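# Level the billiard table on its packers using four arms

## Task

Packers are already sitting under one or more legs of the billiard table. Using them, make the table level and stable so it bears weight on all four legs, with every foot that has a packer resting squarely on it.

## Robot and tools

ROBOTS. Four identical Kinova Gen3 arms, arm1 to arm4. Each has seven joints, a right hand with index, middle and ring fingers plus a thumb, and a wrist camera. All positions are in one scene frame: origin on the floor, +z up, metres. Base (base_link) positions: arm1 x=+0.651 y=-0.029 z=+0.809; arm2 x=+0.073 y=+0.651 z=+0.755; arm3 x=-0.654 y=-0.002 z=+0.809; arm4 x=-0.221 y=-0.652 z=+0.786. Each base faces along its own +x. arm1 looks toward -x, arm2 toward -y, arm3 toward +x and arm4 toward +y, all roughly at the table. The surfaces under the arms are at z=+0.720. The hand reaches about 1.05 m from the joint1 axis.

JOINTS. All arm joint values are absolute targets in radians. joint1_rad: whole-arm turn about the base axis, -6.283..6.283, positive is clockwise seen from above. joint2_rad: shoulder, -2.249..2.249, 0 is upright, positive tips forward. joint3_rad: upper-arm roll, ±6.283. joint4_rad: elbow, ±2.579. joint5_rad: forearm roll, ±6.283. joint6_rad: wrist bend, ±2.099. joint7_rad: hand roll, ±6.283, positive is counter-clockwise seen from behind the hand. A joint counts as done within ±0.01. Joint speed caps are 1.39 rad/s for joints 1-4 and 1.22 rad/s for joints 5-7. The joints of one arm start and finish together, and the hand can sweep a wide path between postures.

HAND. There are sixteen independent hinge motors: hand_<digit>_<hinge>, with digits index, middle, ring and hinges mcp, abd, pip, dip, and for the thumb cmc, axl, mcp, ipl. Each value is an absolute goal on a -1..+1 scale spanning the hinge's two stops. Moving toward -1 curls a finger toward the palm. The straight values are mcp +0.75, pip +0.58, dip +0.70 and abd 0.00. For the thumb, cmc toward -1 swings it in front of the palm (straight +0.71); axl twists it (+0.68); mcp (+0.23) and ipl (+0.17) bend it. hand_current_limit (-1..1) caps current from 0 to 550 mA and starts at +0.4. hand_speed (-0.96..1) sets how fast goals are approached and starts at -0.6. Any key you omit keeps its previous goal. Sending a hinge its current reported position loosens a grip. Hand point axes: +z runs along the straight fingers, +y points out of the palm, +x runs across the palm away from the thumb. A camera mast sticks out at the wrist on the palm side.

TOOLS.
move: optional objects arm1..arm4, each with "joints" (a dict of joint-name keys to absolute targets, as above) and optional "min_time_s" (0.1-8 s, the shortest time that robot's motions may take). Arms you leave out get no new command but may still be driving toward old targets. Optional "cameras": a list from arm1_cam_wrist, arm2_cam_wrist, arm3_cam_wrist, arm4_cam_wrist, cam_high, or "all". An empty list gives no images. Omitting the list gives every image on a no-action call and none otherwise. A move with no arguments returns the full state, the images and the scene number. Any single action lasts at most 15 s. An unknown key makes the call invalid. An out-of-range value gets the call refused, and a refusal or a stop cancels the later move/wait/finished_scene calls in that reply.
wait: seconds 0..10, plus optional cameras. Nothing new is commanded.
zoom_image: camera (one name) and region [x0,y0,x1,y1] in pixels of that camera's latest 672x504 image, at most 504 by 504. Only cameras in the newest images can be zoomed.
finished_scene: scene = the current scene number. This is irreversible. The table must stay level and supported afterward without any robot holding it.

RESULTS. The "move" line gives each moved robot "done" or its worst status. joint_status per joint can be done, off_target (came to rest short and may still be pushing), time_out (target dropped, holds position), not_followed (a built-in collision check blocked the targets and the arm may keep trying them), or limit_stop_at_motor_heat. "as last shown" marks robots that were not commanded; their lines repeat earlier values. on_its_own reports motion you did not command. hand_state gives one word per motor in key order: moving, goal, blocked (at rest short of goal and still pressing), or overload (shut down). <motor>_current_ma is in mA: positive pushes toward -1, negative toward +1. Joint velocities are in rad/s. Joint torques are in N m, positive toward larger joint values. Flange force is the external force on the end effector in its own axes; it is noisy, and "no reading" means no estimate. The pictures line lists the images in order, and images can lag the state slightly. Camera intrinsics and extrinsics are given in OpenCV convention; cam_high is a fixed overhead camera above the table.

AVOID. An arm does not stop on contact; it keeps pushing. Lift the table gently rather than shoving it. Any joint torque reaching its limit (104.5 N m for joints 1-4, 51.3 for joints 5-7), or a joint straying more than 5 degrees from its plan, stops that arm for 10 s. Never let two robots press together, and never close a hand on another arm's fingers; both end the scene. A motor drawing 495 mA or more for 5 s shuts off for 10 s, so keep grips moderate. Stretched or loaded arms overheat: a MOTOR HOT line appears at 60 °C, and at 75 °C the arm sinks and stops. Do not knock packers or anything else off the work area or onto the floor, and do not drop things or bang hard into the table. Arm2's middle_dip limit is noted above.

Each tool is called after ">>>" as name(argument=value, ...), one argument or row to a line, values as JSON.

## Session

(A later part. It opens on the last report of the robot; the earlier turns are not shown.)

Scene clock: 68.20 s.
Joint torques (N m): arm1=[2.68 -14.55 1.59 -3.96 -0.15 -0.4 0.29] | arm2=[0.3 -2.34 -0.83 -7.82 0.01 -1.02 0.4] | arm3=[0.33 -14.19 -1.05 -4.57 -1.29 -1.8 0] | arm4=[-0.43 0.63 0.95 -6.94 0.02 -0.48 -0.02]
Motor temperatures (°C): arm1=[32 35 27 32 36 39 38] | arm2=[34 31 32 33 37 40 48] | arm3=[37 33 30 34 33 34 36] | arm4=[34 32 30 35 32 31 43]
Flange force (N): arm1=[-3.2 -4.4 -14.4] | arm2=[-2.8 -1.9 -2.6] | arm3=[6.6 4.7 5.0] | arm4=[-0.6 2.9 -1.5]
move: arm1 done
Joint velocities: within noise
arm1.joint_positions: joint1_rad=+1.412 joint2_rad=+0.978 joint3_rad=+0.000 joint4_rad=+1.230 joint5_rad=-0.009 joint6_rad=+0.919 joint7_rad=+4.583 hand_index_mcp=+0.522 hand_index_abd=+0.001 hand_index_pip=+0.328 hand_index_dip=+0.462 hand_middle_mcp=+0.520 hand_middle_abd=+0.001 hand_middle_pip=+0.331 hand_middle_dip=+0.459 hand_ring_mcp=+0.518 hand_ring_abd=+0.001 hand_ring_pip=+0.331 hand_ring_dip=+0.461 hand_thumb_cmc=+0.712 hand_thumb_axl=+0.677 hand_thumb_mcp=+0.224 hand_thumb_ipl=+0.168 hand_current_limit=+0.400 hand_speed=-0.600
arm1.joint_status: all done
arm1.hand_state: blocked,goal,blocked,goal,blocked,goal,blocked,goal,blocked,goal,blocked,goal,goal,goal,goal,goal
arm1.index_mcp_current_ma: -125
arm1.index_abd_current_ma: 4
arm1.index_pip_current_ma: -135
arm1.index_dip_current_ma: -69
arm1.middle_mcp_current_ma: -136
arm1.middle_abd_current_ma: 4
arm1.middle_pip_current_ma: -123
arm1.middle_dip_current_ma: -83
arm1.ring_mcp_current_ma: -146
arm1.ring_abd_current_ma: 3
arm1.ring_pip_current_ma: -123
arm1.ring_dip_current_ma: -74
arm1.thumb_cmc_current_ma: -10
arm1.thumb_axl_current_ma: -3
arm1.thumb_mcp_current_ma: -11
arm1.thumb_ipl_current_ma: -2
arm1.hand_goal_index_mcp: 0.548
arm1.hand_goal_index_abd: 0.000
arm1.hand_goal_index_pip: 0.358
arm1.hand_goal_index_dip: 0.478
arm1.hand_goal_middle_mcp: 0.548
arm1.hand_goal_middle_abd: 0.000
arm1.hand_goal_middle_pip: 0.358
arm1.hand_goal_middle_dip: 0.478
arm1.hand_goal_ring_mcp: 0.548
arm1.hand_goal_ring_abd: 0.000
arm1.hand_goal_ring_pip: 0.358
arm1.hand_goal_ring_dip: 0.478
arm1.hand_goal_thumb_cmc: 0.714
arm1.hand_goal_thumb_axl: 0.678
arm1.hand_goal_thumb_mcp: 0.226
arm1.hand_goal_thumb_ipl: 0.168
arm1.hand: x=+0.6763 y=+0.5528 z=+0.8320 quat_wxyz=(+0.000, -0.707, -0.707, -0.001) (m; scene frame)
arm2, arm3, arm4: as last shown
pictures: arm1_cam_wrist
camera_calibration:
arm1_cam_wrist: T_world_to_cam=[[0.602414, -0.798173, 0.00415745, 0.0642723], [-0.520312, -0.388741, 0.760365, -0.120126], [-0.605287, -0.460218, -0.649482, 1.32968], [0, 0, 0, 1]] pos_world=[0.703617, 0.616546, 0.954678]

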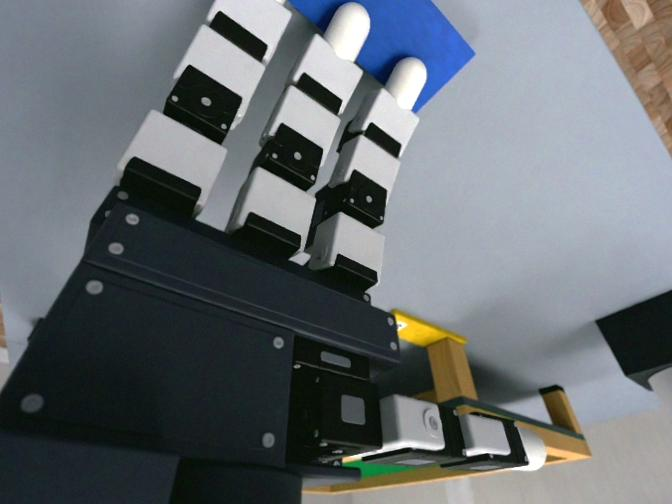

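>>> move(
  arm1={"joints":{"joint1_rad":1.309,"joint2_rad":0.9125,"joint4_rad":1.3847,"joint5_rad":-0.0085,"joint6_rad":0.8283,"joint7_rad":4.4795},"min_time_s":3},
  cameras=["arm1_cam_wrist"],
)

Scene clock: 72.60 s.
Joint torques (N m): arm1=[-0.2 -20.33 -0.45 -6.27 -0.96 -0.25 0.23] | arm2=[0.27 -2.31 -0.76 -7.87 0.07 -0.98 0.45] | arm3=[0.35 -14.19 -1.09 -4.57 -1.31 -1.78 -0.02] | arm4=[-0.36 0.59 0.93 -7.05 0.04 -0.48 0]
Motor temperatures (°C): arm1=[32 35 27 32 36 39 38] | arm2=[34 31 32 33 37 40 48] | arm3=[37 33 30 34 33 34 35] | arm4=[34 32 30 35 32 31 43]
Flange force (N): arm1=[-2.1 0.7 -2.7] | arm2=[-2.7 -1.5 -2.3] | arm3=[6.7 4.8 4.9] | arm4=[-0.5 2.9 -1.1]
move: arm1 done
Joint velocities: within noise
arm1.joint_positions: joint1_rad=+1.309 joint2_rad=+0.913 joint3_rad=+0.000 joint4_rad=+1.385 joint5_rad=-0.008 joint6_rad=+0.828 joint7_rad=+4.480 hand_index_mcp=+0.516 hand_index_abd=-0.011 hand_index_pip=+0.327 hand_index_dip=+0.462 hand_middle_mcp=+0.513 hand_middle_abd=-0.011 hand_middle_pip=+0.331 hand_middle_dip=+0.459 hand_ring_mcp=+0.510 hand_ring_abd=-0.011 hand_ring_pip=+0.331 hand_ring_dip=+0.461 hand_thumb_cmc=+0.712 hand_thumb_axl=+0.677 hand_thumb_mcp=+0.224 hand_thumb_ipl=+0.168 hand_current_limit=+0.400 hand_speed=-0.600
arm1.joint_status: all done
arm1.hand_state: blocked,goal,blocked,goal,blocked,goal,blocked,goal,blocked,goal,blocked,goal,goal,goal,goal,goal
arm1.index_mcp_current_ma: -154
arm1.index_abd_current_ma: -41
arm1.index_pip_current_ma: -139
arm1.index_dip_current_ma: -72
arm1.middle_mcp_current_ma: -171
arm1.middle_abd_current_ma: -41
arm1.middle_pip_current_ma: -123
arm1.middle_dip_current_ma: -86
arm1.ring_mcp_current_ma: -186
arm1.ring_abd_current_ma: -41
arm1.ring_pip_current_ma: -123
arm1.ring_dip_current_ma: -77
arm1.thumb_cmc_current_ma: -10
arm1.thumb_axl_current_ma: -3
arm1.thumb_mcp_current_ma: -11
arm1.thumb_ipl_current_ma: -2
arm1.hand_goal_index_mcp: 0.548
arm1.hand_goal_index_abd: 0.000
arm1.hand_goal_index_pip: 0.358
arm1.hand_goal_index_dip: 0.478
arm1.hand_goal_middle_mcp: 0.548
arm1.hand_goal_middle_abd: 0.000
arm1.hand_goal_middle_pip: 0.358
arm1.hand_goal_middle_dip: 0.478
arm1.hand_goal_ring_mcp: 0.548
arm1.hand_goal_ring_abd: 0.000
arm1.hand_goal_ring_pip: 0.358
arm1.hand_goal_ring_dip: 0.478
arm1.hand_goal_thumb_cmc: 0.714
arm1.hand_goal_thumb_axl: 0.678
arm1.hand_goal_thumb_mcp: 0.226
arm1.hand_goal_thumb_ipl: 0.168
arm1.hand: x=+0.6227 y=+0.5109 z=+0.8323 quat_wxyz=(+0.000, -0.707, -0.707, +0.000) (m; scene frame)
arm2, arm3, arm4: as last shown
pictures: arm1_cam_wrist
camera_calibration:
arm1_cam_wrist: T_world_to_cam=[[0.601818, -0.798624, 0.00380255, 0.0639607], [-0.520054, -0.388274, 0.760781, -0.16535], [-0.606102, -0.459829, -0.648998, 1.27801], [0, 0, 0, 1]] pos_world=[0.650119, 0.574545, 0.954976]

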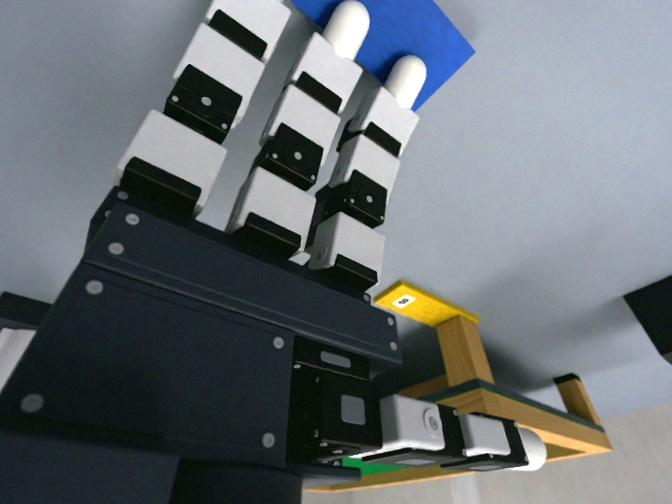

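>>> move(
  arm1={"joints":{"joint1_rad":1.1939,"joint2_rad":0.8615,"joint4_rad":1.5094,"joint5_rad":-0.0064,"joint6_rad":0.754,"joint7_rad":4.364},"min_time_s":3},
)

>>> move(
  arm1={"joints":{"joint1_rad":1.0672,"joint2_rad":0.828,"joint4_rad":1.5922,"joint5_rad":-0.0034,"joint6_rad":0.7043,"joint7_rad":4.236},"min_time_s":3},
  cameras=["arm1_cam_wrist"],
)

Scene clock: 76.03 s.
Joint torques (N m): arm1=[-0.21 -19.51 -0.46 -5.94 -0.93 -0.35 0.25] | arm2=[0.23 -2.29 -0.79 -7.78 0.02 -0.97 0.43] | arm3=[0.36 -14.17 -1.06 -4.54 -1.31 -1.8 0] | arm4=[-0.36 0.56 0.91 -6.98 0.03 -0.51 0.03]
Motor temperatures (°C): arm1=[32 35 27 32 36 39 38] | arm2=[34 31 32 33 37 40 48] | arm3=[37 33 30 34 33 34 35] | arm4=[34 32 30 35 32 31 43]
Flange force (N): arm1=[-1.7 0.7 -2.7] | arm2=[-2.8 -1.7 -2.6] | arm3=[6.8 4.6 4.9] | arm4=[-0.7 2.8 -1.5]
move: arm1 done
Joint velocities: within noise
arm1.joint_positions: joint1_rad=+1.194 joint2_rad=+0.862 joint3_rad=+0.000 joint4_rad=+1.509 joint5_rad=-0.006 joint6_rad=+0.754 joint7_rad=+4.364 hand_index_mcp=+0.517 hand_index_abd=-0.011 hand_index_pip=+0.328 hand_index_dip=+0.462 hand_middle_mcp=+0.514 hand_middle_abd=-0.011 hand_middle_pip=+0.332 hand_middle_dip=+0.459 hand_ring_mcp=+0.512 hand_ring_abd=-0.011 hand_ring_pip=+0.332 hand_ring_dip=+0.461 hand_thumb_cmc=+0.712 hand_thumb_axl=+0.677 hand_thumb_mcp=+0.224 hand_thumb_ipl=+0.168 hand_current_limit=+0.400 hand_speed=-0.600
arm1.joint_status: all done
arm1.hand_state: blocked,goal,blocked,goal,blocked,goal,blocked,goal,blocked,goal,blocked,goal,goal,goal,goal,goal
arm1.index_mcp_current_ma: -148
arm1.index_abd_current_ma: -41
arm1.index_pip_current_ma: -134
arm1.index_dip_current_ma: -72
arm1.middle_mcp_current_ma: -163
arm1.middle_abd_current_ma: -41
arm1.middle_pip_current_ma: -118
arm1.middle_dip_current_ma: -86
arm1.ring_mcp_current_ma: -177
arm1.ring_abd_current_ma: -41
arm1.ring_pip_current_ma: -117
arm1.ring_dip_current_ma: -76
arm1.thumb_cmc_current_ma: -10
arm1.thumb_axl_current_ma: -3
arm1.thumb_mcp_current_ma: -11
arm1.thumb_ipl_current_ma: -2
arm1.hand_goal_index_mcp: 0.548
arm1.hand_goal_index_abd: 0.000
arm1.hand_goal_index_pip: 0.358
arm1.hand_goal_index_dip: 0.478
arm1.hand_goal_middle_mcp: 0.548
arm1.hand_goal_middle_abd: 0.000
arm1.hand_goal_middle_pip: 0.358
arm1.hand_goal_middle_dip: 0.478
arm1.hand_goal_ring_mcp: 0.548
arm1.hand_goal_ring_abd: 0.000
arm1.hand_goal_ring_pip: 0.358
arm1.hand_goal_ring_dip: 0.478
arm1.hand_goal_thumb_cmc: 0.714
arm1.hand_goal_thumb_axl: 0.678
arm1.hand_goal_thumb_mcp: 0.226
arm1.hand_goal_thumb_ipl: 0.168
arm1.hand: x=+0.5697 y=+0.4668 z=+0.8323 quat_wxyz=(+0.000, -0.707, -0.707, +0.000) (m; scene frame)
arm2.joint_positions: joint1_rad=+0.900 joint2_rad=-0.364 joint3_rad=-0.056 joint4_rad=+1.390 joint5_rad=-0.073 joint6_rad=+1.850 joint7_rad=+1.680 hand_index_mcp=+0.753 hand_index_abd=+0.000 hand_index_pip=+0.577 hand_index_dip=+0.696 hand_middle_mcp=+0.753 hand_middle_abd=+0.000 hand_middle_pip=+0.577 hand_middle_dip=+0.696 hand_ring_mcp=+0.753 hand_ring_abd=+0.000 hand_ring_pip=+0.577 hand_ring_dip=+0.696 hand_thumb_cmc=+0.714 hand_thumb_axl=+0.677 hand_thumb_mcp=+0.224 hand_thumb_ipl=+0.168 hand_current_limit=+0.400 hand_speed=-0.600
arm2.joint_status: not commanded
arm2.hand_state: goal,goal,goal,goal,goal,goal,goal,goal,goal,goal,goal,goal,goal,goal,goal,goal
arm2.index_mcp_current_ma: 0
arm2.index_abd_current_ma: 0
arm2.index_pip_current_ma: 0
arm2.index_dip_current_ma: 0
arm2.middle_mcp_current_ma: 0
arm2.middle_abd_current_ma: 0
arm2.middle_pip_current_ma: 0
arm2.middle_dip_current_ma: 0
arm2.ring_mcp_current_ma: 0
arm2.ring_abd_current_ma: 0
arm2.ring_pip_current_ma: 0
arm2.ring_dip_current_ma: 0
arm2.thumb_cmc_current_ma: 0
arm2.thumb_axl_current_ma: 0
arm2.thumb_mcp_current_ma: -1
arm2.thumb_ipl_current_ma: 0
arm2.hand_goal_index_mcp: 0.754
arm2.hand_goal_index_abd: 0.000
arm2.hand_goal_index_pip: 0.576
arm2.hand_goal_index_dip: 0.696
arm2.hand_goal_middle_mcp: 0.754
arm2.hand_goal_middle_abd: 0.000
arm2.hand_goal_middle_pip: 0.576
arm2.hand_goal_middle_dip: 0.696
arm2.hand_goal_ring_mcp: 0.754
arm2.hand_goal_ring_abd: 0.000
arm2.hand_goal_ring_pip: 0.576
arm2.hand_goal_ring_dip: 0.696
arm2.hand_goal_thumb_cmc: 0.714
arm2.hand_goal_thumb_axl: 0.678
arm2.hand_goal_thumb_mcp: 0.226
arm2.hand_goal_thumb_ipl: 0.168
arm2.hand: x=-0.0213 y=+0.4458 z=+1.3118 quat_wxyz=(+0.067, +0.893, +0.429, -0.114) (m; scene frame)
arm3: as last shown
arm4.joint_positions: joint1_rad=+1.600 joint2_rad=-0.412 joint3_rad=-0.089 joint4_rad=+1.389 joint5_rad=-0.045 joint6_rad=+1.839 joint7_rad=+1.627 hand_index_mcp=+0.753 hand_index_abd=+0.000 hand_index_pip=+0.577 hand_index_dip=+0.696 hand_middle_mcp=+0.753 hand_middle_abd=+0.000 hand_middle_pip=+0.577 hand_middle_dip=+0.696 hand_ring_mcp=+0.753 hand_ring_abd=+0.000 hand_ring_pip=+0.577 hand_ring_dip=+0.696 hand_thumb_cmc=+0.714 hand_thumb_axl=+0.677 hand_thumb_mcp=+0.224 hand_thumb_ipl=+0.168 hand_current_limit=+0.400 hand_speed=-0.600
arm4.joint_status: not commanded
arm4.hand_state: goal,goal,goal,goal,goal,goal,goal,goal,goal,goal,goal,goal,goal,goal,goal,goal
arm4.index_mcp_current_ma: 0
arm4.index_abd_current_ma: 0
arm4.index_pip_current_ma: 0
arm4.index_dip_current_ma: 0
arm4.middle_mcp_current_ma: 0
arm4.middle_abd_current_ma: 0
arm4.middle_pip_current_ma: 0
arm4.middle_dip_current_ma: 0
arm4.ring_mcp_current_ma: 0
arm4.ring_abd_current_ma: 0
arm4.ring_pip_current_ma: 0
arm4.ring_dip_current_ma: 0
arm4.thumb_cmc_current_ma: 0
arm4.thumb_axl_current_ma: 0
arm4.thumb_mcp_current_ma: 0
arm4.thumb_ipl_current_ma: 0
arm4.hand_goal_index_mcp: 0.754
arm4.hand_goal_index_abd: 0.000
arm4.hand_goal_index_pip: 0.576
arm4.hand_goal_index_dip: 0.696
arm4.hand_goal_middle_mcp: 0.754
arm4.hand_goal_middle_abd: 0.000
arm4.hand_goal_middle_pip: 0.576
arm4.hand_goal_middle_dip: 0.696
arm4.hand_goal_ring_mcp: 0.754
arm4.hand_goal_ring_abd: 0.000
arm4.hand_goal_ring_pip: 0.576
arm4.hand_goal_ring_dip: 0.696
arm4.hand_goal_thumb_cmc: 0.714
arm4.hand_goal_thumb_axl: 0.678
arm4.hand_goal_thumb_mcp: 0.226
arm4.hand_goal_thumb_ipl: 0.168
arm4.hand: x=-0.0186 y=-0.5652 z=+1.3519 quat_wxyz=(+0.160, -0.045, +0.986, -0.002) (m; scene frame)
pictures: none

Scene clock: 79.33 s.
Joint torques (N m): arm1=[-0.25 -18.94 -0.42 -5.82 -0.92 -0.36 0.22] | arm2=[0.27 -2.36 -0.77 -7.78 0.01 -0.92 0.41] | arm3=[0.36 -14.14 -1.07 -4.56 -1.29 -1.77 -0.02] | arm4=[-0.41 0.6 0.98 -6.96 0.1 -0.44 -0.03]
Motor temperatures (°C): arm1=[32 35 27 32 36 39 38] | arm2=[34 31 32 33 37 40 48] | arm3=[37 33 30 34 33 34 35] | arm4=[34 32 30 35 32 31 43]
Flange force (N): arm1=[-1.9 1.2 -2.4] | arm2=[-3.0 -1.7 -2.5] | arm3=[6.6 4.7 4.9] | arm4=[-0.7 3.0 -1.3]
move: arm1 done
Joint velocities: within noise
arm1.joint_positions: joint1_rad=+1.067 joint2_rad=+0.828 joint3_rad=+0.000 joint4_rad=+1.592 joint5_rad=-0.003 joint6_rad=+0.704 joint7_rad=+4.236 hand_index_mcp=+0.519 hand_index_abd=-0.011 hand_index_pip=+0.330 hand_index_dip=+0.462 hand_middle_mcp=+0.516 hand_middle_abd=-0.011 hand_middle_pip=+0.333 hand_middle_dip=+0.459 hand_ring_mcp=+0.514 hand_ring_abd=-0.011 hand_ring_pip=+0.333 hand_ring_dip=+0.462 hand_thumb_cmc=+0.712 hand_thumb_axl=+0.677 hand_thumb_mcp=+0.224 hand_thumb_ipl=+0.168 hand_current_limit=+0.400 hand_speed=-0.600
arm1.joint_status: all done
arm1.hand_state: blocked,goal,blocked,goal,blocked,goal,blocked,goal,blocked,goal,blocked,goal,goal,goal,goal,goal
arm1.index_mcp_current_ma: -141
arm1.index_abd_current_ma: -41
arm1.index_pip_current_ma: -128
arm1.index_dip_current_ma: -72
arm1.middle_mcp_current_ma: -155
arm1.middle_abd_current_ma: -41
arm1.middle_pip_current_ma: -112
arm1.middle_dip_current_ma: -83
arm1.ring_mcp_current_ma: -167
arm1.ring_abd_current_ma: -41
arm1.ring_pip_current_ma: -111
arm1.ring_dip_current_ma: -72
arm1.thumb_cmc_current_ma: -10
arm1.thumb_axl_current_ma: -3
arm1.thumb_mcp_current_ma: -11
arm1.thumb_ipl_current_ma: -2
arm1.hand_goal_index_mcp: 0.548
arm1.hand_goal_index_abd: 0.000
arm1.hand_goal_index_pip: 0.358
arm1.hand_goal_index_dip: 0.478
arm1.hand_goal_middle_mcp: 0.548
arm1.hand_goal_middle_abd: 0.000
arm1.hand_goal_middle_pip: 0.358
arm1.hand_goal_middle_dip: 0.478
arm1.hand_goal_ring_mcp: 0.548
arm1.hand_goal_ring_abd: 0.000
arm1.hand_goal_ring_pip: 0.358
arm1.hand_goal_ring_dip: 0.478
arm1.hand_goal_thumb_cmc: 0.714
arm1.hand_goal_thumb_axl: 0.678
arm1.hand_goal_thumb_mcp: 0.226
arm1.hand_goal_thumb_ipl: 0.168
arm1.hand: x=+0.5157 y=+0.4238 z=+0.8324 quat_wxyz=(+0.000, -0.707, -0.708, +0.000) (m; scene frame)
arm2, arm4: as last shown
arm3.joint_positions: joint1_rad=+1.315 joint2_rad=+0.300 joint3_rad=+0.000 joint4_rad=+2.211 joint5_rad=+1.465 joint6_rad=-0.780 joint7_rad=+3.040 hand_index_mcp=+0.749 hand_index_abd=+0.003 hand_index_pip=+0.576 hand_index_dip=+0.696 hand_middle_mcp=+0.749 hand_middle_abd=+0.003 hand_middle_pip=+0.576 hand_middle_dip=+0.696 hand_ring_mcp=+0.749 hand_ring_abd=+0.003 hand_ring_pip=+0.576 hand_ring_dip=+0.696 hand_thumb_cmc=+0.709 hand_thumb_axl=+0.677 hand_thumb_mcp=+0.225 hand_thumb_ipl=+0.168 hand_current_limit=+0.400 hand_speed=-0.600
arm3.joint_status: not commanded
arm3.hand_state: goal,goal,goal,goal,goal,goal,goal,goal,goal,goal,goal,goal,goal,goal,goal,goal
arm3.index_mcp_current_ma: -4
arm3.index_abd_current_ma: 1
arm3.index_pip_current_ma: 0
arm3.index_dip_current_ma: 0
arm3.middle_mcp_current_ma: -4
arm3.middle_abd_current_ma: 1
arm3.middle_pip_current_ma: 0
arm3.middle_dip_current_ma: 0
arm3.ring_mcp_current_ma: -4
arm3.ring_abd_current_ma: 1
arm3.ring_pip_current_ma: 0
arm3.ring_dip_current_ma: 0
arm3.thumb_cmc_current_ma: -3
arm3.thumb_axl_current_ma: 0
arm3.thumb_mcp_current_ma: 0
arm3.thumb_ipl_current_ma: 0
arm3.hand_goal_index_mcp: 0.754
arm3.hand_goal_index_abd: 0.000
arm3.hand_goal_index_pip: 0.576
arm3.hand_goal_index_dip: 0.696
arm3.hand_goal_middle_mcp: 0.754
arm3.hand_goal_middle_abd: 0.000
arm3.hand_goal_middle_pip: 0.576
arm3.hand_goal_middle_dip: 0.696
arm3.hand_goal_ring_mcp: 0.754
arm3.hand_goal_ring_abd: 0.000
arm3.hand_goal_ring_pip: 0.576
arm3.hand_goal_ring_dip: 0.696
arm3.hand_goal_thumb_cmc: 0.714
arm3.hand_goal_thumb_axl: 0.678
arm3.hand_goal_thumb_mcp: 0.226
arm3.hand_goal_thumb_ipl: 0.168
arm3.hand: x=-0.4289 y=-0.4222 z=+1.0146 quat_wxyz=(+0.122, -0.698, +0.528, -0.468) (m; scene frame)
pictures: arm1_cam_wrist
camera_calibration:
arm1_cam_wrist: T_world_to_cam=[[0.602914, -0.797797, 0.00395166, 0.057718], [-0.519594, -0.388901, 0.760774, -0.254804], [-0.605406, -0.460734, -0.649005, 1.17311], [0, 0, 0, 1]] pos_world=[0.543017, 0.487447, 0.954976]

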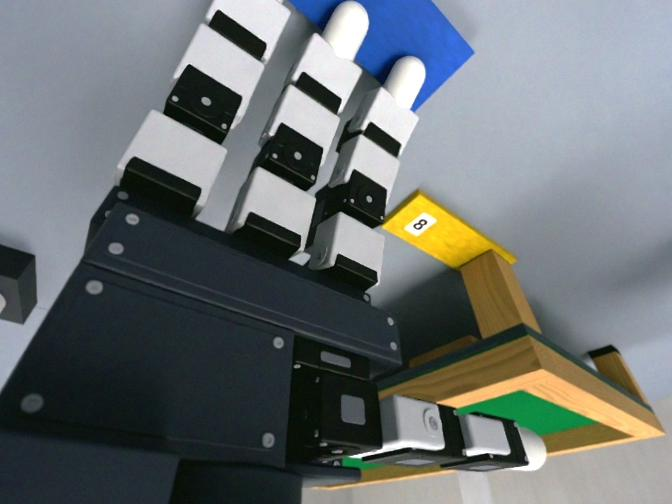

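>>> move(
  arm1={"joints":{"joint2_rad":0.7584,"joint4_rad":1.5737,"joint6_rad":0.7924},"min_time_s":2},
  arm2={"joints":{"joint1_rad":1.5444,"joint3_rad":0,"joint5_rad":1.8635,"joint6_rad":-1.5502,"joint7_rad":-0.112,"hand_thumb_cmc":0.87},"min_time_s":4},
  cameras=["arm1_cam_wrist","cam_high"],
)

>>> move(
  arm2={"joints":{"joint2_rad":0.6914,"joint4_rad":2.3268},"min_time_s":4},
  cameras=["cam_high"],
)

Scene clock: 87.13 s.
Joint torques (N m): arm1=[0.17 -20.24 0.23 -7.06 -0.5 -0.44 0.31] | arm2=[0.23 -2.13 -0.08 -7.55 -2.08 1.25 0.41] | arm3=[0.39 -14.21 -1.07 -4.59 -1.31 -1.78 -0.01] | arm4=[-0.49 0.5 0.91 -6.93 0.11 -0.45 -0.05]
Motor temperatures (°C): arm1=[32 35 27 32 36 39 38] | arm2=[34 31 32 33 37 40 48] | arm3=[37 33 30 34 33 34 35] | arm4=[34 32 30 35 32 31 43]
Flange force (N): arm1=[-2.3 0.2 0.8] | arm2=[-1.4 -3.7 -2.5] | arm3=[6.6 4.7 5.0] | arm4=[-0.9 2.7 -1.5]
move: arm1 done; arm2 done
Joint velocities: within noise
arm1.joint_positions: joint1_rad=+1.067 joint2_rad=+0.758 joint3_rad=+0.000 joint4_rad=+1.574 joint5_rad=-0.003 joint6_rad=+0.792 joint7_rad=+4.236 hand_index_mcp=+0.548 hand_index_abd=-0.004 hand_index_pip=+0.356 hand_index_dip=+0.476 hand_middle_mcp=+0.547 hand_middle_abd=-0.003 hand_middle_pip=+0.356 hand_middle_dip=+0.475 hand_ring_mcp=+0.547 hand_ring_abd=-0.003 hand_ring_pip=+0.356 hand_ring_dip=+0.476 hand_thumb_cmc=+0.712 hand_thumb_axl=+0.677 hand_thumb_mcp=+0.224 hand_thumb_ipl=+0.168 hand_current_limit=+0.400 hand_speed=-0.600
arm1.joint_status: all done
arm1.hand_state: goal,goal,goal,goal,goal,goal,goal,goal,goal,goal,goal,goal,goal,goal,goal,goal
arm1.index_mcp_current_ma: -2
arm1.index_abd_current_ma: -13
arm1.index_pip_current_ma: -8
arm1.index_dip_current_ma: -10
arm1.middle_mcp_current_ma: -2
arm1.middle_abd_current_ma: -12
arm1.middle_pip_current_ma: -7
arm1.middle_dip_current_ma: -12
arm1.ring_mcp_current_ma: -2
arm1.ring_abd_current_ma: -11
arm1.ring_pip_current_ma: -6
arm1.ring_dip_current_ma: -9
arm1.thumb_cmc_current_ma: -10
arm1.thumb_axl_current_ma: -3
arm1.thumb_mcp_current_ma: -11
arm1.thumb_ipl_current_ma: -2
arm1.hand_goal_index_mcp: 0.548
arm1.hand_goal_index_abd: 0.000
arm1.hand_goal_index_pip: 0.358
arm1.hand_goal_index_dip: 0.478
arm1.hand_goal_middle_mcp: 0.548
arm1.hand_goal_middle_abd: 0.000
arm1.hand_goal_middle_pip: 0.358
arm1.hand_goal_middle_dip: 0.478
arm1.hand_goal_ring_mcp: 0.548
arm1.hand_goal_ring_abd: 0.000
arm1.hand_goal_ring_pip: 0.358
arm1.hand_goal_ring_dip: 0.478
arm1.hand_goal_thumb_cmc: 0.714
arm1.hand_goal_thumb_axl: 0.678
arm1.hand_goal_thumb_mcp: 0.226
arm1.hand_goal_thumb_ipl: 0.168
arm1.hand: x=+0.5155 y=+0.4238 z=+0.8724 quat_wxyz=(+0.000, -0.707, -0.708, +0.000) (m; scene frame)
arm2.joint_positions: joint1_rad=+1.544 joint2_rad=-0.364 joint3_rad=+0.000 joint4_rad=+1.390 joint5_rad=+1.863 joint6_rad=-1.550 joint7_rad=-0.112 hand_index_mcp=+0.751 hand_index_abd=-0.001 hand_index_pip=+0.577 hand_index_dip=+0.696 hand_middle_mcp=+0.751 hand_middle_abd=-0.001 hand_middle_pip=+0.577 hand_middle_dip=+0.696 hand_ring_mcp=+0.751 hand_ring_abd=-0.002 hand_ring_pip=+0.577 hand_ring_dip=+0.696 hand_thumb_cmc=+0.869 hand_thumb_axl=+0.677 hand_thumb_mcp=+0.226 hand_thumb_ipl=+0.168 hand_current_limit=+0.400 hand_speed=-0.600
arm2.joint_status: all done
arm2.hand_state: goal,goal,goal,goal,goal,goal,goal,goal,goal,goal,goal,goal,goal,goal,goal,goal
arm2.index_mcp_current_ma: -1
arm2.index_abd_current_ma: 0
arm2.index_pip_current_ma: 0
arm2.index_dip_current_ma: 0
arm2.middle_mcp_current_ma: -2
arm2.middle_abd_current_ma: 0
arm2.middle_pip_current_ma: 0
arm2.middle_dip_current_ma: 0
arm2.ring_mcp_current_ma: -2
arm2.ring_abd_current_ma: 0
arm2.ring_pip_current_ma: 0
arm2.ring_dip_current_ma: 0
arm2.thumb_cmc_current_ma: 0
arm2.thumb_axl_current_ma: 0
arm2.thumb_mcp_current_ma: 0
arm2.thumb_ipl_current_ma: 0
arm2.hand_goal_index_mcp: 0.754
arm2.hand_goal_index_abd: 0.000
arm2.hand_goal_index_pip: 0.576
arm2.hand_goal_index_dip: 0.696
arm2.hand_goal_middle_mcp: 0.754
arm2.hand_goal_middle_abd: 0.000
arm2.hand_goal_middle_pip: 0.576
arm2.hand_goal_middle_dip: 0.696
arm2.hand_goal_ring_mcp: 0.754
arm2.hand_goal_ring_abd: 0.000
arm2.hand_goal_ring_pip: 0.576
arm2.hand_goal_ring_dip: 0.696
arm2.hand_goal_thumb_cmc: 0.870
arm2.hand_goal_thumb_axl: 0.678
arm2.hand_goal_thumb_mcp: 0.226
arm2.hand_goal_thumb_ipl: 0.168
arm2.hand: x=-0.0002 y=+0.3731 z=+1.5081 quat_wxyz=(+0.300, +0.455, +0.641, -0.541) (m; scene frame)
arm3, arm4: as last shown
pictures: arm1_cam_wrist, cam_high
camera_calibration:
arm1_cam_wrist: T_world_to_cam=[[0.603079, -0.797672, 0.0038632, 0.0576982], [-0.519348, -0.388967, 0.760909, -0.285534], [-0.605453, -0.460894, -0.648848, 1.19895], [0, 0, 0, 1]] pos_world=[0.542817, 0.487548, 0.994976]

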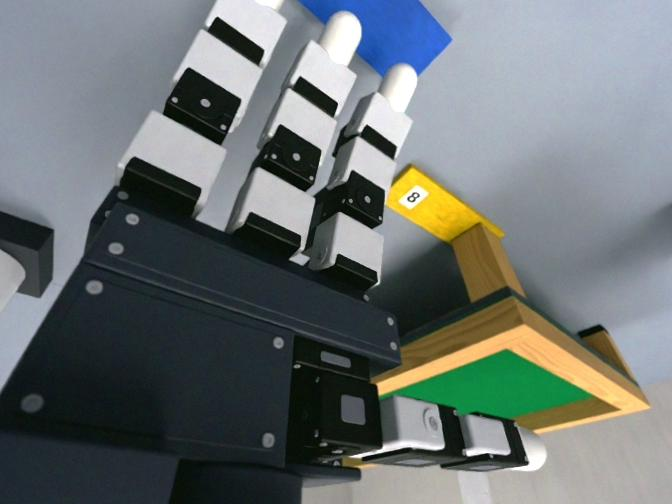

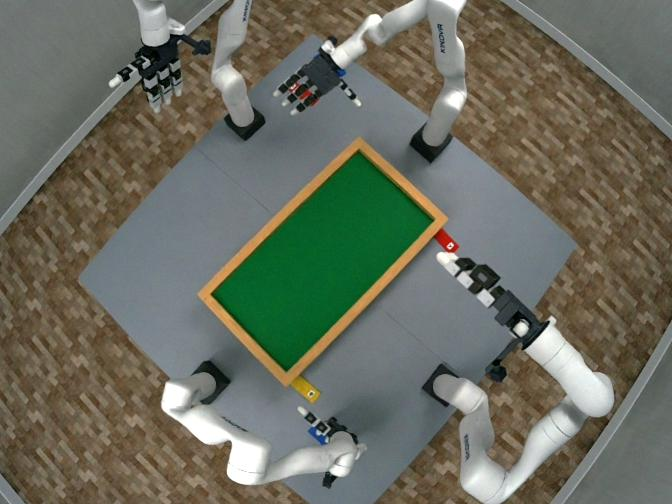

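Scene clock: 91.50 s.
Joint torques (N m): arm1=[0.21 -20.23 0.22 -7.09 -0.47 -0.43 0.33] | arm2=[0.16 -13.9 -2.32 -0.04 -0.11 -2.99 0.39] | arm3=[0.34 -14.17 -1.06 -4.53 -1.31 -1.79 -0.02] | arm4=[-0.43 0.55 0.93 -7.01 0.05 -0.56 0.02]
Motor temperatures (°C): arm1=[32 35 27 32 36 39 38] | arm2=[34 31 32 33 37 40 48] | arm3=[37 33 30 34 33 34 35] | arm4=[34 31 30 35 32 31 43]
Flange force (N): arm1=[-2.5 0.2 0.8] | arm2=[-1.8 -2.3 -0.1] | arm3=[6.8 4.8 4.9] | arm4=[-0.7 3.0 -1.6]
move: arm2 done
Joint velocities: within noise
arm1, arm3, arm4: as last shown
arm2.joint_positions: joint1_rad=+1.544 joint2_rad=+0.691 joint3_rad=+0.000 joint4_rad=+2.327 joint5_rad=+1.863 joint6_rad=-1.550 joint7_rad=-0.112 hand_index_mcp=+0.761 hand_index_abd=-0.001 hand_index_pip=+0.577 hand_index_dip=+0.696 hand_middle_mcp=+0.761 hand_middle_abd=-0.001 hand_middle_pip=+0.577 hand_middle_dip=+0.696 hand_ring_mcp=+0.761 hand_ring_abd=-0.002 hand_ring_pip=+0.577 hand_ring_dip=+0.696 hand_thumb_cmc=+0.877 hand_thumb_axl=+0.677 hand_thumb_mcp=+0.226 hand_thumb_ipl=+0.168 hand_current_limit=+0.400 hand_speed=-0.600
arm2.joint_status: all done
arm2.hand_state: goal,goal,goal,goal,goal,goal,goal,goal,goal,goal,goal,goal,goal,goal,goal,goal
arm2.index_mcp_current_ma: 5
arm2.index_abd_current_ma: 0
arm2.index_pip_current_ma: 0
arm2.index_dip_current_ma: 0
arm2.middle_mcp_current_ma: 6
arm2.middle_abd_current_ma: 0
arm2.middle_pip_current_ma: 0
arm2.middle_dip_current_ma: 0
arm2.ring_mcp_current_ma: 5
arm2.ring_abd_current_ma: 0
arm2.ring_pip_current_ma: 0
arm2.ring_dip_current_ma: 0
arm2.thumb_cmc_current_ma: 5
arm2.thumb_axl_current_ma: 0
arm2.thumb_mcp_current_ma: 0
arm2.thumb_ipl_current_ma: 0
arm2.hand_goal_index_mcp: 0.754
arm2.hand_goal_index_abd: 0.000
arm2.hand_goal_index_pip: 0.576
arm2.hand_goal_index_dip: 0.696
arm2.hand_goal_middle_mcp: 0.754
arm2.hand_goal_middle_abd: 0.000
arm2.hand_goal_middle_pip: 0.576
arm2.hand_goal_middle_dip: 0.696
arm2.hand_goal_ring_mcp: 0.754
arm2.hand_goal_ring_abd: 0.000
arm2.hand_goal_ring_pip: 0.576
arm2.hand_goal_ring_dip: 0.696
arm2.hand_goal_thumb_cmc: 0.870
arm2.hand_goal_thumb_axl: 0.678
arm2.hand_goal_thumb_mcp: 0.226
arm2.hand_goal_thumb_ipl: 0.168
arm2.hand: x=-0.1549 y=+0.3630 z=+1.1186 quat_wxyz=(+0.678, +0.714, +0.125, +0.119) (m; scene frame)
pictures: cam_high

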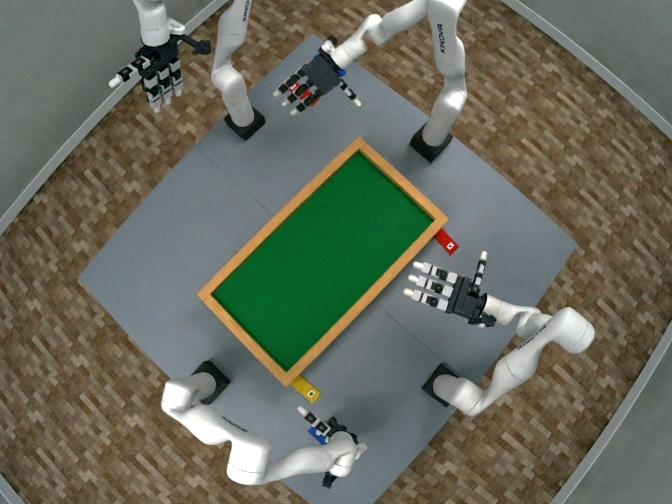

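>>> move(
  arm2={"joints":{"joint1_rad":1.5444,"joint2_rad":1.446,"joint4_rad":2.0547,"joint5_rad":1.8224,"joint6_rad":-1.4182,"joint7_rad":0.3542},"min_time_s":5},
  cameras=["arm2_cam_wrist","cam_high"],
)

Scene clock: 97.03 s.
Joint torques (N m): arm1=[0.2 -20.25 0.2 -7.14 -0.49 -0.4 0.34] | arm2=[0.28 -16.84 -3.14 3.83 1.14 -2.84 0.41] | arm3=[0.34 -14.19 -1.04 -4.59 -1.27 -1.78 0.01] | arm4=[-0.46 0.65 0.87 -6.97 0.04 -0.52 0.01]
Motor temperatures (°C): arm1=[32 35 27 32 36 39 38] | arm2=[34 31 32 33 37 40 48] | arm3=[37 33 30 34 33 34 35] | arm4=[34 31 30 35 32 31 43]
Flange force (N): arm1=[-2.7 0.3 1.0] | arm2=[-0.1 -2.7 -0.2] | arm3=[6.5 4.7 5.0] | arm4=[-0.5 2.8 -1.5]
move: arm2 done
Joint velocities: within noise
arm1, arm3, arm4: as last shown
arm2.joint_positions: joint1_rad=+1.544 joint2_rad=+1.446 joint3_rad=+0.000 joint4_rad=+2.055 joint5_rad=+1.822 joint6_rad=-1.418 joint7_rad=+0.354 hand_index_mcp=+0.761 hand_index_abd=-0.001 hand_index_pip=+0.577 hand_index_dip=+0.696 hand_middle_mcp=+0.761 hand_middle_abd=-0.001 hand_middle_pip=+0.577 hand_middle_dip=+0.696 hand_ring_mcp=+0.761 hand_ring_abd=-0.002 hand_ring_pip=+0.577 hand_ring_dip=+0.696 hand_thumb_cmc=+0.877 hand_thumb_axl=+0.677 hand_thumb_mcp=+0.226 hand_thumb_ipl=+0.168 hand_current_limit=+0.400 hand_speed=-0.600
arm2.joint_status: all done
arm2.hand_state: goal,goal,goal,goal,goal,goal,goal,goal,goal,goal,goal,goal,goal,goal,goal,goal
arm2.index_mcp_current_ma: 5
arm2.index_abd_current_ma: 0
arm2.index_pip_current_ma: 0
arm2.index_dip_current_ma: 0
arm2.middle_mcp_current_ma: 6
arm2.middle_abd_current_ma: 0
arm2.middle_pip_current_ma: 0
arm2.middle_dip_current_ma: 0
arm2.ring_mcp_current_ma: 5
arm2.ring_abd_current_ma: 0
arm2.ring_pip_current_ma: 0
arm2.ring_dip_current_ma: 0
arm2.thumb_cmc_current_ma: 5
arm2.thumb_axl_current_ma: 0
arm2.thumb_mcp_current_ma: 0
arm2.thumb_ipl_current_ma: 0
arm2.hand_goal_index_mcp: 0.754
arm2.hand_goal_index_abd: 0.000
arm2.hand_goal_index_pip: 0.576
arm2.hand_goal_index_dip: 0.696
arm2.hand_goal_middle_mcp: 0.754
arm2.hand_goal_middle_abd: 0.000
arm2.hand_goal_middle_pip: 0.576
arm2.hand_goal_middle_dip: 0.696
arm2.hand_goal_ring_mcp: 0.754
arm2.hand_goal_ring_abd: 0.000
arm2.hand_goal_ring_pip: 0.576
arm2.hand_goal_ring_dip: 0.696
arm2.hand_goal_thumb_cmc: 0.870
arm2.hand_goal_thumb_axl: 0.678
arm2.hand_goal_thumb_mcp: 0.226
arm2.hand_goal_thumb_ipl: 0.168
arm2.hand: x=-0.1529 y=+0.3626 z=+0.8644 quat_wxyz=(+0.678, +0.714, +0.125, +0.119) (m; scene frame)
pictures: arm2_cam_wrist, cam_high
camera_calibration:
arm2_cam_wrist: T_world_to_cam=[[-0.703721, -0.273043, 0.655915, -0.540787], [-0.666934, 0.572099, -0.47739, 0.0549211], [-0.2449, -0.773401, -0.5847, 0.873074], [0, 0, 0, 1]] pos_world=[-0.130118, 0.496158, 0.891415]

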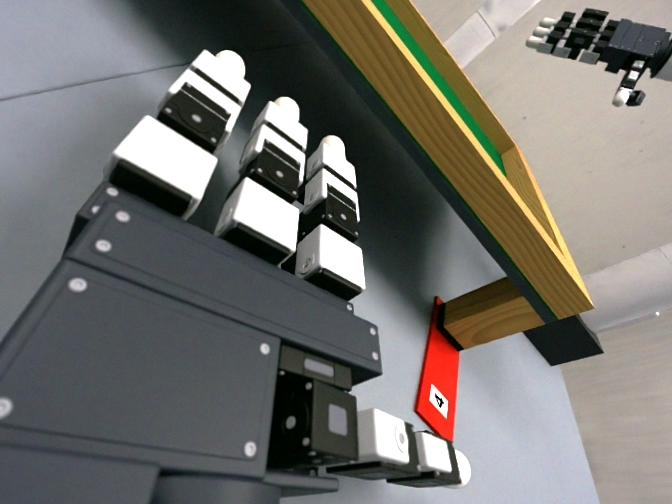

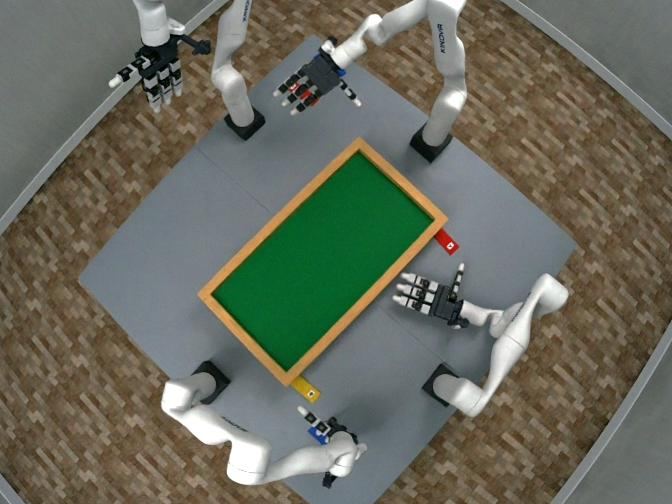

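>>> move(
  arm2={"joints":{"joint1_rad":1.139,"joint2_rad":1.469,"joint4_rad":2.1067,"joint5_rad":1.4411,"joint6_rad":-1.5692,"joint7_rad":0.4375},"min_time_s":4},
  cameras=["arm2_cam_wrist"],
)

Scene clock: 101.47 s.
Joint torques (N m): arm1=[0.19 -20.25 0.24 -7.05 -0.48 -0.42 0.3] | arm2=[0.05 -17.32 -3.14 3.21 1.38 -2.74 0.44] | arm3=[0.35 -14.21 -1.06 -4.56 -1.29 -1.81 0.01] | arm4=[-0.47 0.58 0.87 -7 0.06 -0.48 0.07]
Motor temperatures (°C): arm1=[32 35 27 32 36 39 38] | arm2=[34 32 32 33 37 40 48] | arm3=[37 33 30 34 33 34 35] | arm4=[34 31 30 35 32 31 43]
Flange force (N): arm1=[-2.3 0.2 0.9] | arm2=[-0.4 -2.3 -0.4] | arm3=[6.7 4.7 5.1] | arm4=[-0.6 2.9 -1.4]
move: arm2 done
Joint velocities: within noise
arm1, arm3, arm4: as last shown
arm2.joint_positions: joint1_rad=+1.139 joint2_rad=+1.469 joint3_rad=+0.000 joint4_rad=+2.107 joint5_rad=+1.441 joint6_rad=-1.569 joint7_rad=+0.437 hand_index_mcp=+0.761 hand_index_abd=-0.001 hand_index_pip=+0.577 hand_index_dip=+0.696 hand_middle_mcp=+0.761 hand_middle_abd=-0.001 hand_middle_pip=+0.577 hand_middle_dip=+0.696 hand_ring_mcp=+0.761 hand_ring_abd=-0.002 hand_ring_pip=+0.577 hand_ring_dip=+0.696 hand_thumb_cmc=+0.877 hand_thumb_axl=+0.677 hand_thumb_mcp=+0.226 hand_thumb_ipl=+0.168 hand_current_limit=+0.400 hand_speed=-0.600
arm2.joint_status: all done
arm2.hand_state: goal,goal,goal,goal,goal,goal,goal,goal,goal,goal,goal,goal,goal,goal,goal,goal
arm2.index_mcp_current_ma: 5
arm2.index_abd_current_ma: 0
arm2.index_pip_current_ma: 0
arm2.index_dip_current_ma: 0
arm2.middle_mcp_current_ma: 6
arm2.middle_abd_current_ma: 0
arm2.middle_pip_current_ma: 0
arm2.middle_dip_current_ma: 0
arm2.ring_mcp_current_ma: 5
arm2.ring_abd_current_ma: 0
arm2.ring_pip_current_ma: 0
arm2.ring_dip_current_ma: 0
arm2.thumb_cmc_current_ma: 5
arm2.thumb_axl_current_ma: 0
arm2.thumb_mcp_current_ma: 0
arm2.thumb_ipl_current_ma: 0
arm2.hand_goal_index_mcp: 0.754
arm2.hand_goal_index_abd: 0.000
arm2.hand_goal_index_pip: 0.576
arm2.hand_goal_index_dip: 0.696
arm2.hand_goal_middle_mcp: 0.754
arm2.hand_goal_middle_abd: 0.000
arm2.hand_goal_middle_pip: 0.576
arm2.hand_goal_middle_dip: 0.696
arm2.hand_goal_ring_mcp: 0.754
arm2.hand_goal_ring_abd: 0.000
arm2.hand_goal_ring_pip: 0.576
arm2.hand_goal_ring_dip: 0.696
arm2.hand_goal_thumb_cmc: 0.870
arm2.hand_goal_thumb_axl: 0.678
arm2.hand_goal_thumb_mcp: 0.226
arm2.hand_goal_thumb_ipl: 0.168
arm2.hand: x=-0.1119 y=+0.2500 z=+0.8644 quat_wxyz=(+0.678, +0.714, +0.126, +0.119) (m; scene frame)
pictures: arm2_cam_wrist
camera_calibration:
arm2_cam_wrist: T_world_to_cam=[[-0.703597, -0.273017, 0.656059, -0.542768], [-0.667025, 0.572077, -0.47729, 0.146603], [-0.245008, -0.773427, -0.584621, 0.795823], [0, 0, 0, 1]] pos_world=[-0.0891185, 0.383458, 0.891315]

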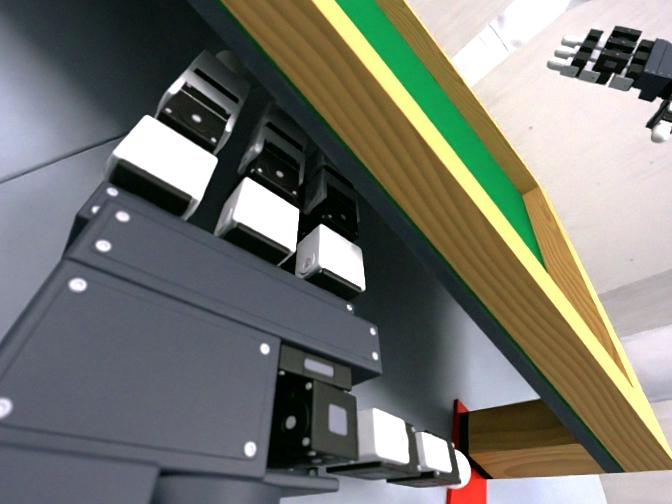

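>>> move(
  arm2={"joints":{"joint1_rad":0.7559,"joint2_rad":1.4424,"joint4_rad":2.0347,"joint5_rad":1.0782,"joint6_rad":-1.6758,"joint7_rad":0.3011},"min_time_s":4},
  cameras=["arm2_cam_wrist"],
)

Scene clock: 105.97 s.
Joint torques (N m): arm1=[0.16 -20.25 0.22 -7.07 -0.49 -0.41 0.34] | arm2=[0.09 -19.07 -2.78 1.5 0.98 -2.87 0.38] | arm3=[0.28 -14.19 -1.06 -4.56 -1.31 -1.78 -0.01] | arm4=[-0.37 0.56 0.97 -7.01 0.07 -0.48 -0.02]
Motor temperatures (°C): arm1=[32 35 27 32 36 39 38] | arm2=[34 32 32 33 37 40 48] | arm3=[37 33 30 34 33 34 35] | arm4=[34 31 30 35 32 31 43]
Flange force (N): arm1=[-2.4 0.2 0.9] | arm2=[-0.9 -2.5 0.0] | arm3=[6.7 4.9 4.8] | arm4=[-0.6 2.9 -1.3]
move: arm2 done
Joint velocities: within noise
arm1, arm3, arm4: as last shown
arm2.joint_positions: joint1_rad=+0.756 joint2_rad=+1.442 joint3_rad=+0.000 joint4_rad=+2.035 joint5_rad=+1.078 joint6_rad=-1.676 joint7_rad=+0.301 hand_index_mcp=+0.761 hand_index_abd=-0.001 hand_index_pip=+0.577 hand_index_dip=+0.696 hand_middle_mcp=+0.761 hand_middle_abd=-0.001 hand_middle_pip=+0.577 hand_middle_dip=+0.696 hand_ring_mcp=+0.761 hand_ring_abd=-0.002 hand_ring_pip=+0.577 hand_ring_dip=+0.696 hand_thumb_cmc=+0.877 hand_thumb_axl=+0.677 hand_thumb_mcp=+0.226 hand_thumb_ipl=+0.168 hand_current_limit=+0.400 hand_speed=-0.600
arm2.joint_status: all done
arm2.hand_state: goal,goal,goal,goal,goal,goal,goal,goal,goal,goal,goal,goal,goal,goal,goal,goal
arm2.index_mcp_current_ma: 5
arm2.index_abd_current_ma: 0
arm2.index_pip_current_ma: 0
arm2.index_dip_current_ma: 0
arm2.middle_mcp_current_ma: 6
arm2.middle_abd_current_ma: 0
arm2.middle_pip_current_ma: 0
arm2.middle_dip_current_ma: 0
arm2.ring_mcp_current_ma: 5
arm2.ring_abd_current_ma: 0
arm2.ring_pip_current_ma: 0
arm2.ring_dip_current_ma: 0
arm2.thumb_cmc_current_ma: 5
arm2.thumb_axl_current_ma: 0
arm2.thumb_mcp_current_ma: 0
arm2.thumb_ipl_current_ma: 0
arm2.hand_goal_index_mcp: 0.754
arm2.hand_goal_index_abd: 0.000
arm2.hand_goal_index_pip: 0.576
arm2.hand_goal_index_dip: 0.696
arm2.hand_goal_middle_mcp: 0.754
arm2.hand_goal_middle_abd: 0.000
arm2.hand_goal_middle_pip: 0.576
arm2.hand_goal_middle_dip: 0.696
arm2.hand_goal_ring_mcp: 0.754
arm2.hand_goal_ring_abd: 0.000
arm2.hand_goal_ring_pip: 0.576
arm2.hand_goal_ring_dip: 0.696
arm2.hand_goal_thumb_cmc: 0.870
arm2.hand_goal_thumb_axl: 0.678
arm2.hand_goal_thumb_mcp: 0.226
arm2.hand_goal_thumb_ipl: 0.168
arm2.hand: x=-0.0708 y=+0.1373 z=+0.8644 quat_wxyz=(+0.678, +0.714, +0.126, +0.120) (m; scene frame)
pictures: arm2_cam_wrist
camera_calibration:
arm2_cam_wrist: T_world_to_cam=[[-0.703582, -0.273302, 0.655956, -0.544558], [-0.66715, 0.571925, -0.477297, 0.238457], [-0.244712, -0.773439, -0.58473, 0.718955], [0, 0, 0, 1]] pos_world=[-0.0481183, 0.270859, 0.891415]

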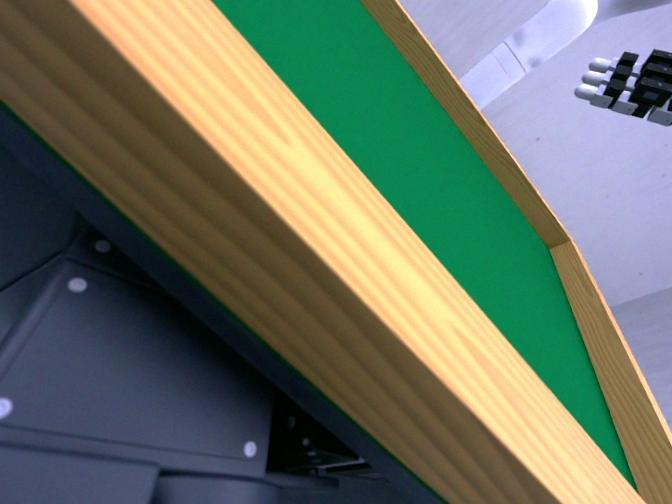

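>>> move(
  arm1={"joints":{"joint1_rad":0.7114,"joint2_rad":0.6515,"joint4_rad":1.899,"joint5_rad":0.0072,"joint6_rad":0.5743,"joint7_rad":3.873,"hand_ring_mcp":0.137,"hand_ring_pip":-0.08,"hand_ring_dip":0.26},"min_time_s":5},
  cameras=["arm1_cam_wrist","cam_high"],
)

Scene clock: 111.93 s.
Joint torques (N m): arm1=[-0.02 -17.13 0.12 -5.57 -0.51 -0.33 0.28] | arm2=[0.03 -19.17 -2.93 1.49 1.03 -2.89 0.42] | arm3=[0.32 -14.21 -1.07 -4.54 -1.28 -1.8 0.02] | arm4=[-0.37 0.57 0.88 -6.99 0.09 -0.45 -0.04]
Motor temperatures (°C): arm1=[32 35 27 32 36 39 38] | arm2=[34 32 32 33 37 40 48] | arm3=[37 33 30 34 33 34 35] | arm4=[34 31 30 35 32 31 43]
Flange force (N): arm1=[-1.9 1.1 0.9] | arm2=[-1.1 -2.7 -0.1] | arm3=[6.8 4.8 5.0] | arm4=[-0.6 2.6 -1.3]
move: arm1 done
Joint velocities: within noise
arm1.joint_positions: joint1_rad=+0.711 joint2_rad=+0.652 joint3_rad=+0.000 joint4_rad=+1.899 joint5_rad=+0.007 joint6_rad=+0.574 joint7_rad=+3.873 hand_index_mcp=+0.548 hand_index_abd=-0.003 hand_index_pip=+0.356 hand_index_dip=+0.476 hand_middle_mcp=+0.548 hand_middle_abd=-0.003 hand_middle_pip=+0.356 hand_middle_dip=+0.475 hand_ring_mcp=+0.154 hand_ring_abd=-0.003 hand_ring_pip=-0.073 hand_ring_dip=+0.263 hand_thumb_cmc=+0.712 hand_thumb_axl=+0.677 hand_thumb_mcp=+0.224 hand_thumb_ipl=+0.168 hand_current_limit=+0.400 hand_speed=-0.600
arm1.joint_status: all done
arm1.hand_state: goal,goal,goal,goal,goal,goal,goal,goal,goal,goal,goal,goal,goal,goal,goal,goal
arm1.index_mcp_current_ma: -2
arm1.index_abd_current_ma: -12
arm1.index_pip_current_ma: -8
arm1.index_dip_current_ma: -10
arm1.middle_mcp_current_ma: -2
arm1.middle_abd_current_ma: -11
arm1.middle_pip_current_ma: -7
arm1.middle_dip_current_ma: -12
arm1.ring_mcp_current_ma: 75
arm1.ring_abd_current_ma: -11
arm1.ring_pip_current_ma: 30
arm1.ring_dip_current_ma: 12
arm1.thumb_cmc_current_ma: -10
arm1.thumb_axl_current_ma: -3
arm1.thumb_mcp_current_ma: -11
arm1.thumb_ipl_current_ma: -2
arm1.hand_goal_index_mcp: 0.548
arm1.hand_goal_index_abd: 0.000
arm1.hand_goal_index_pip: 0.358
arm1.hand_goal_index_dip: 0.478
arm1.hand_goal_middle_mcp: 0.548
arm1.hand_goal_middle_abd: 0.000
arm1.hand_goal_middle_pip: 0.358
arm1.hand_goal_middle_dip: 0.478
arm1.hand_goal_ring_mcp: 0.138
arm1.hand_goal_ring_abd: 0.000
arm1.hand_goal_ring_pip: -0.080
arm1.hand_goal_ring_dip: 0.260
arm1.hand_goal_thumb_cmc: 0.714
arm1.hand_goal_thumb_axl: 0.678
arm1.hand_goal_thumb_mcp: 0.226
arm1.hand_goal_thumb_ipl: 0.168
arm1.hand: x=+0.4299 y=+0.2607 z=+0.8587 quat_wxyz=(+0.000, -0.706, -0.708, +0.000) (m; scene frame)
arm2, arm3, arm4: as last shown
pictures: arm1_cam_wrist, cam_high
camera_calibration:
arm1_cam_wrist: T_world_to_cam=[[0.604007, -0.79697, 0.00388802, -0.0213393], [-0.519029, -0.38965, 0.760777, -0.382931], [-0.604801, -0.461533, -0.649001, 1.06312], [0, 0, 0, 1]] pos_world=[0.457114, 0.32445, 0.981376]

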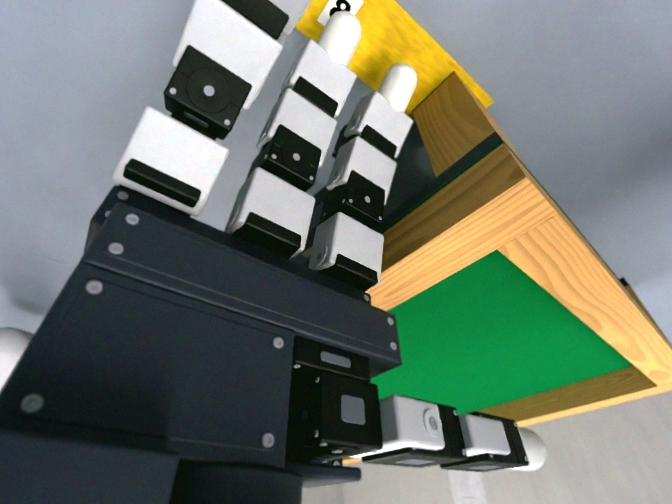

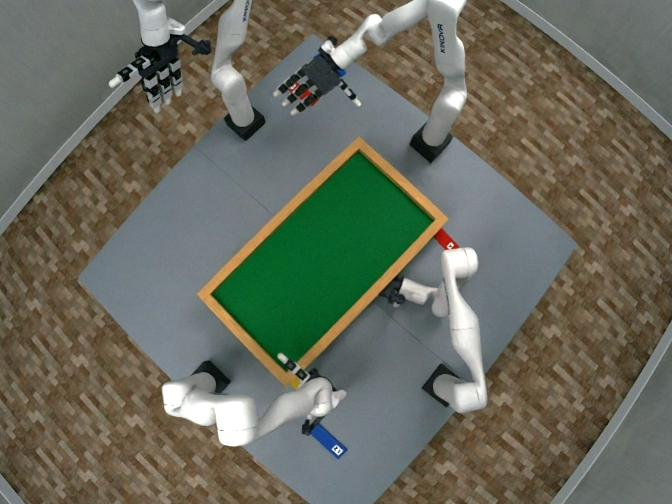

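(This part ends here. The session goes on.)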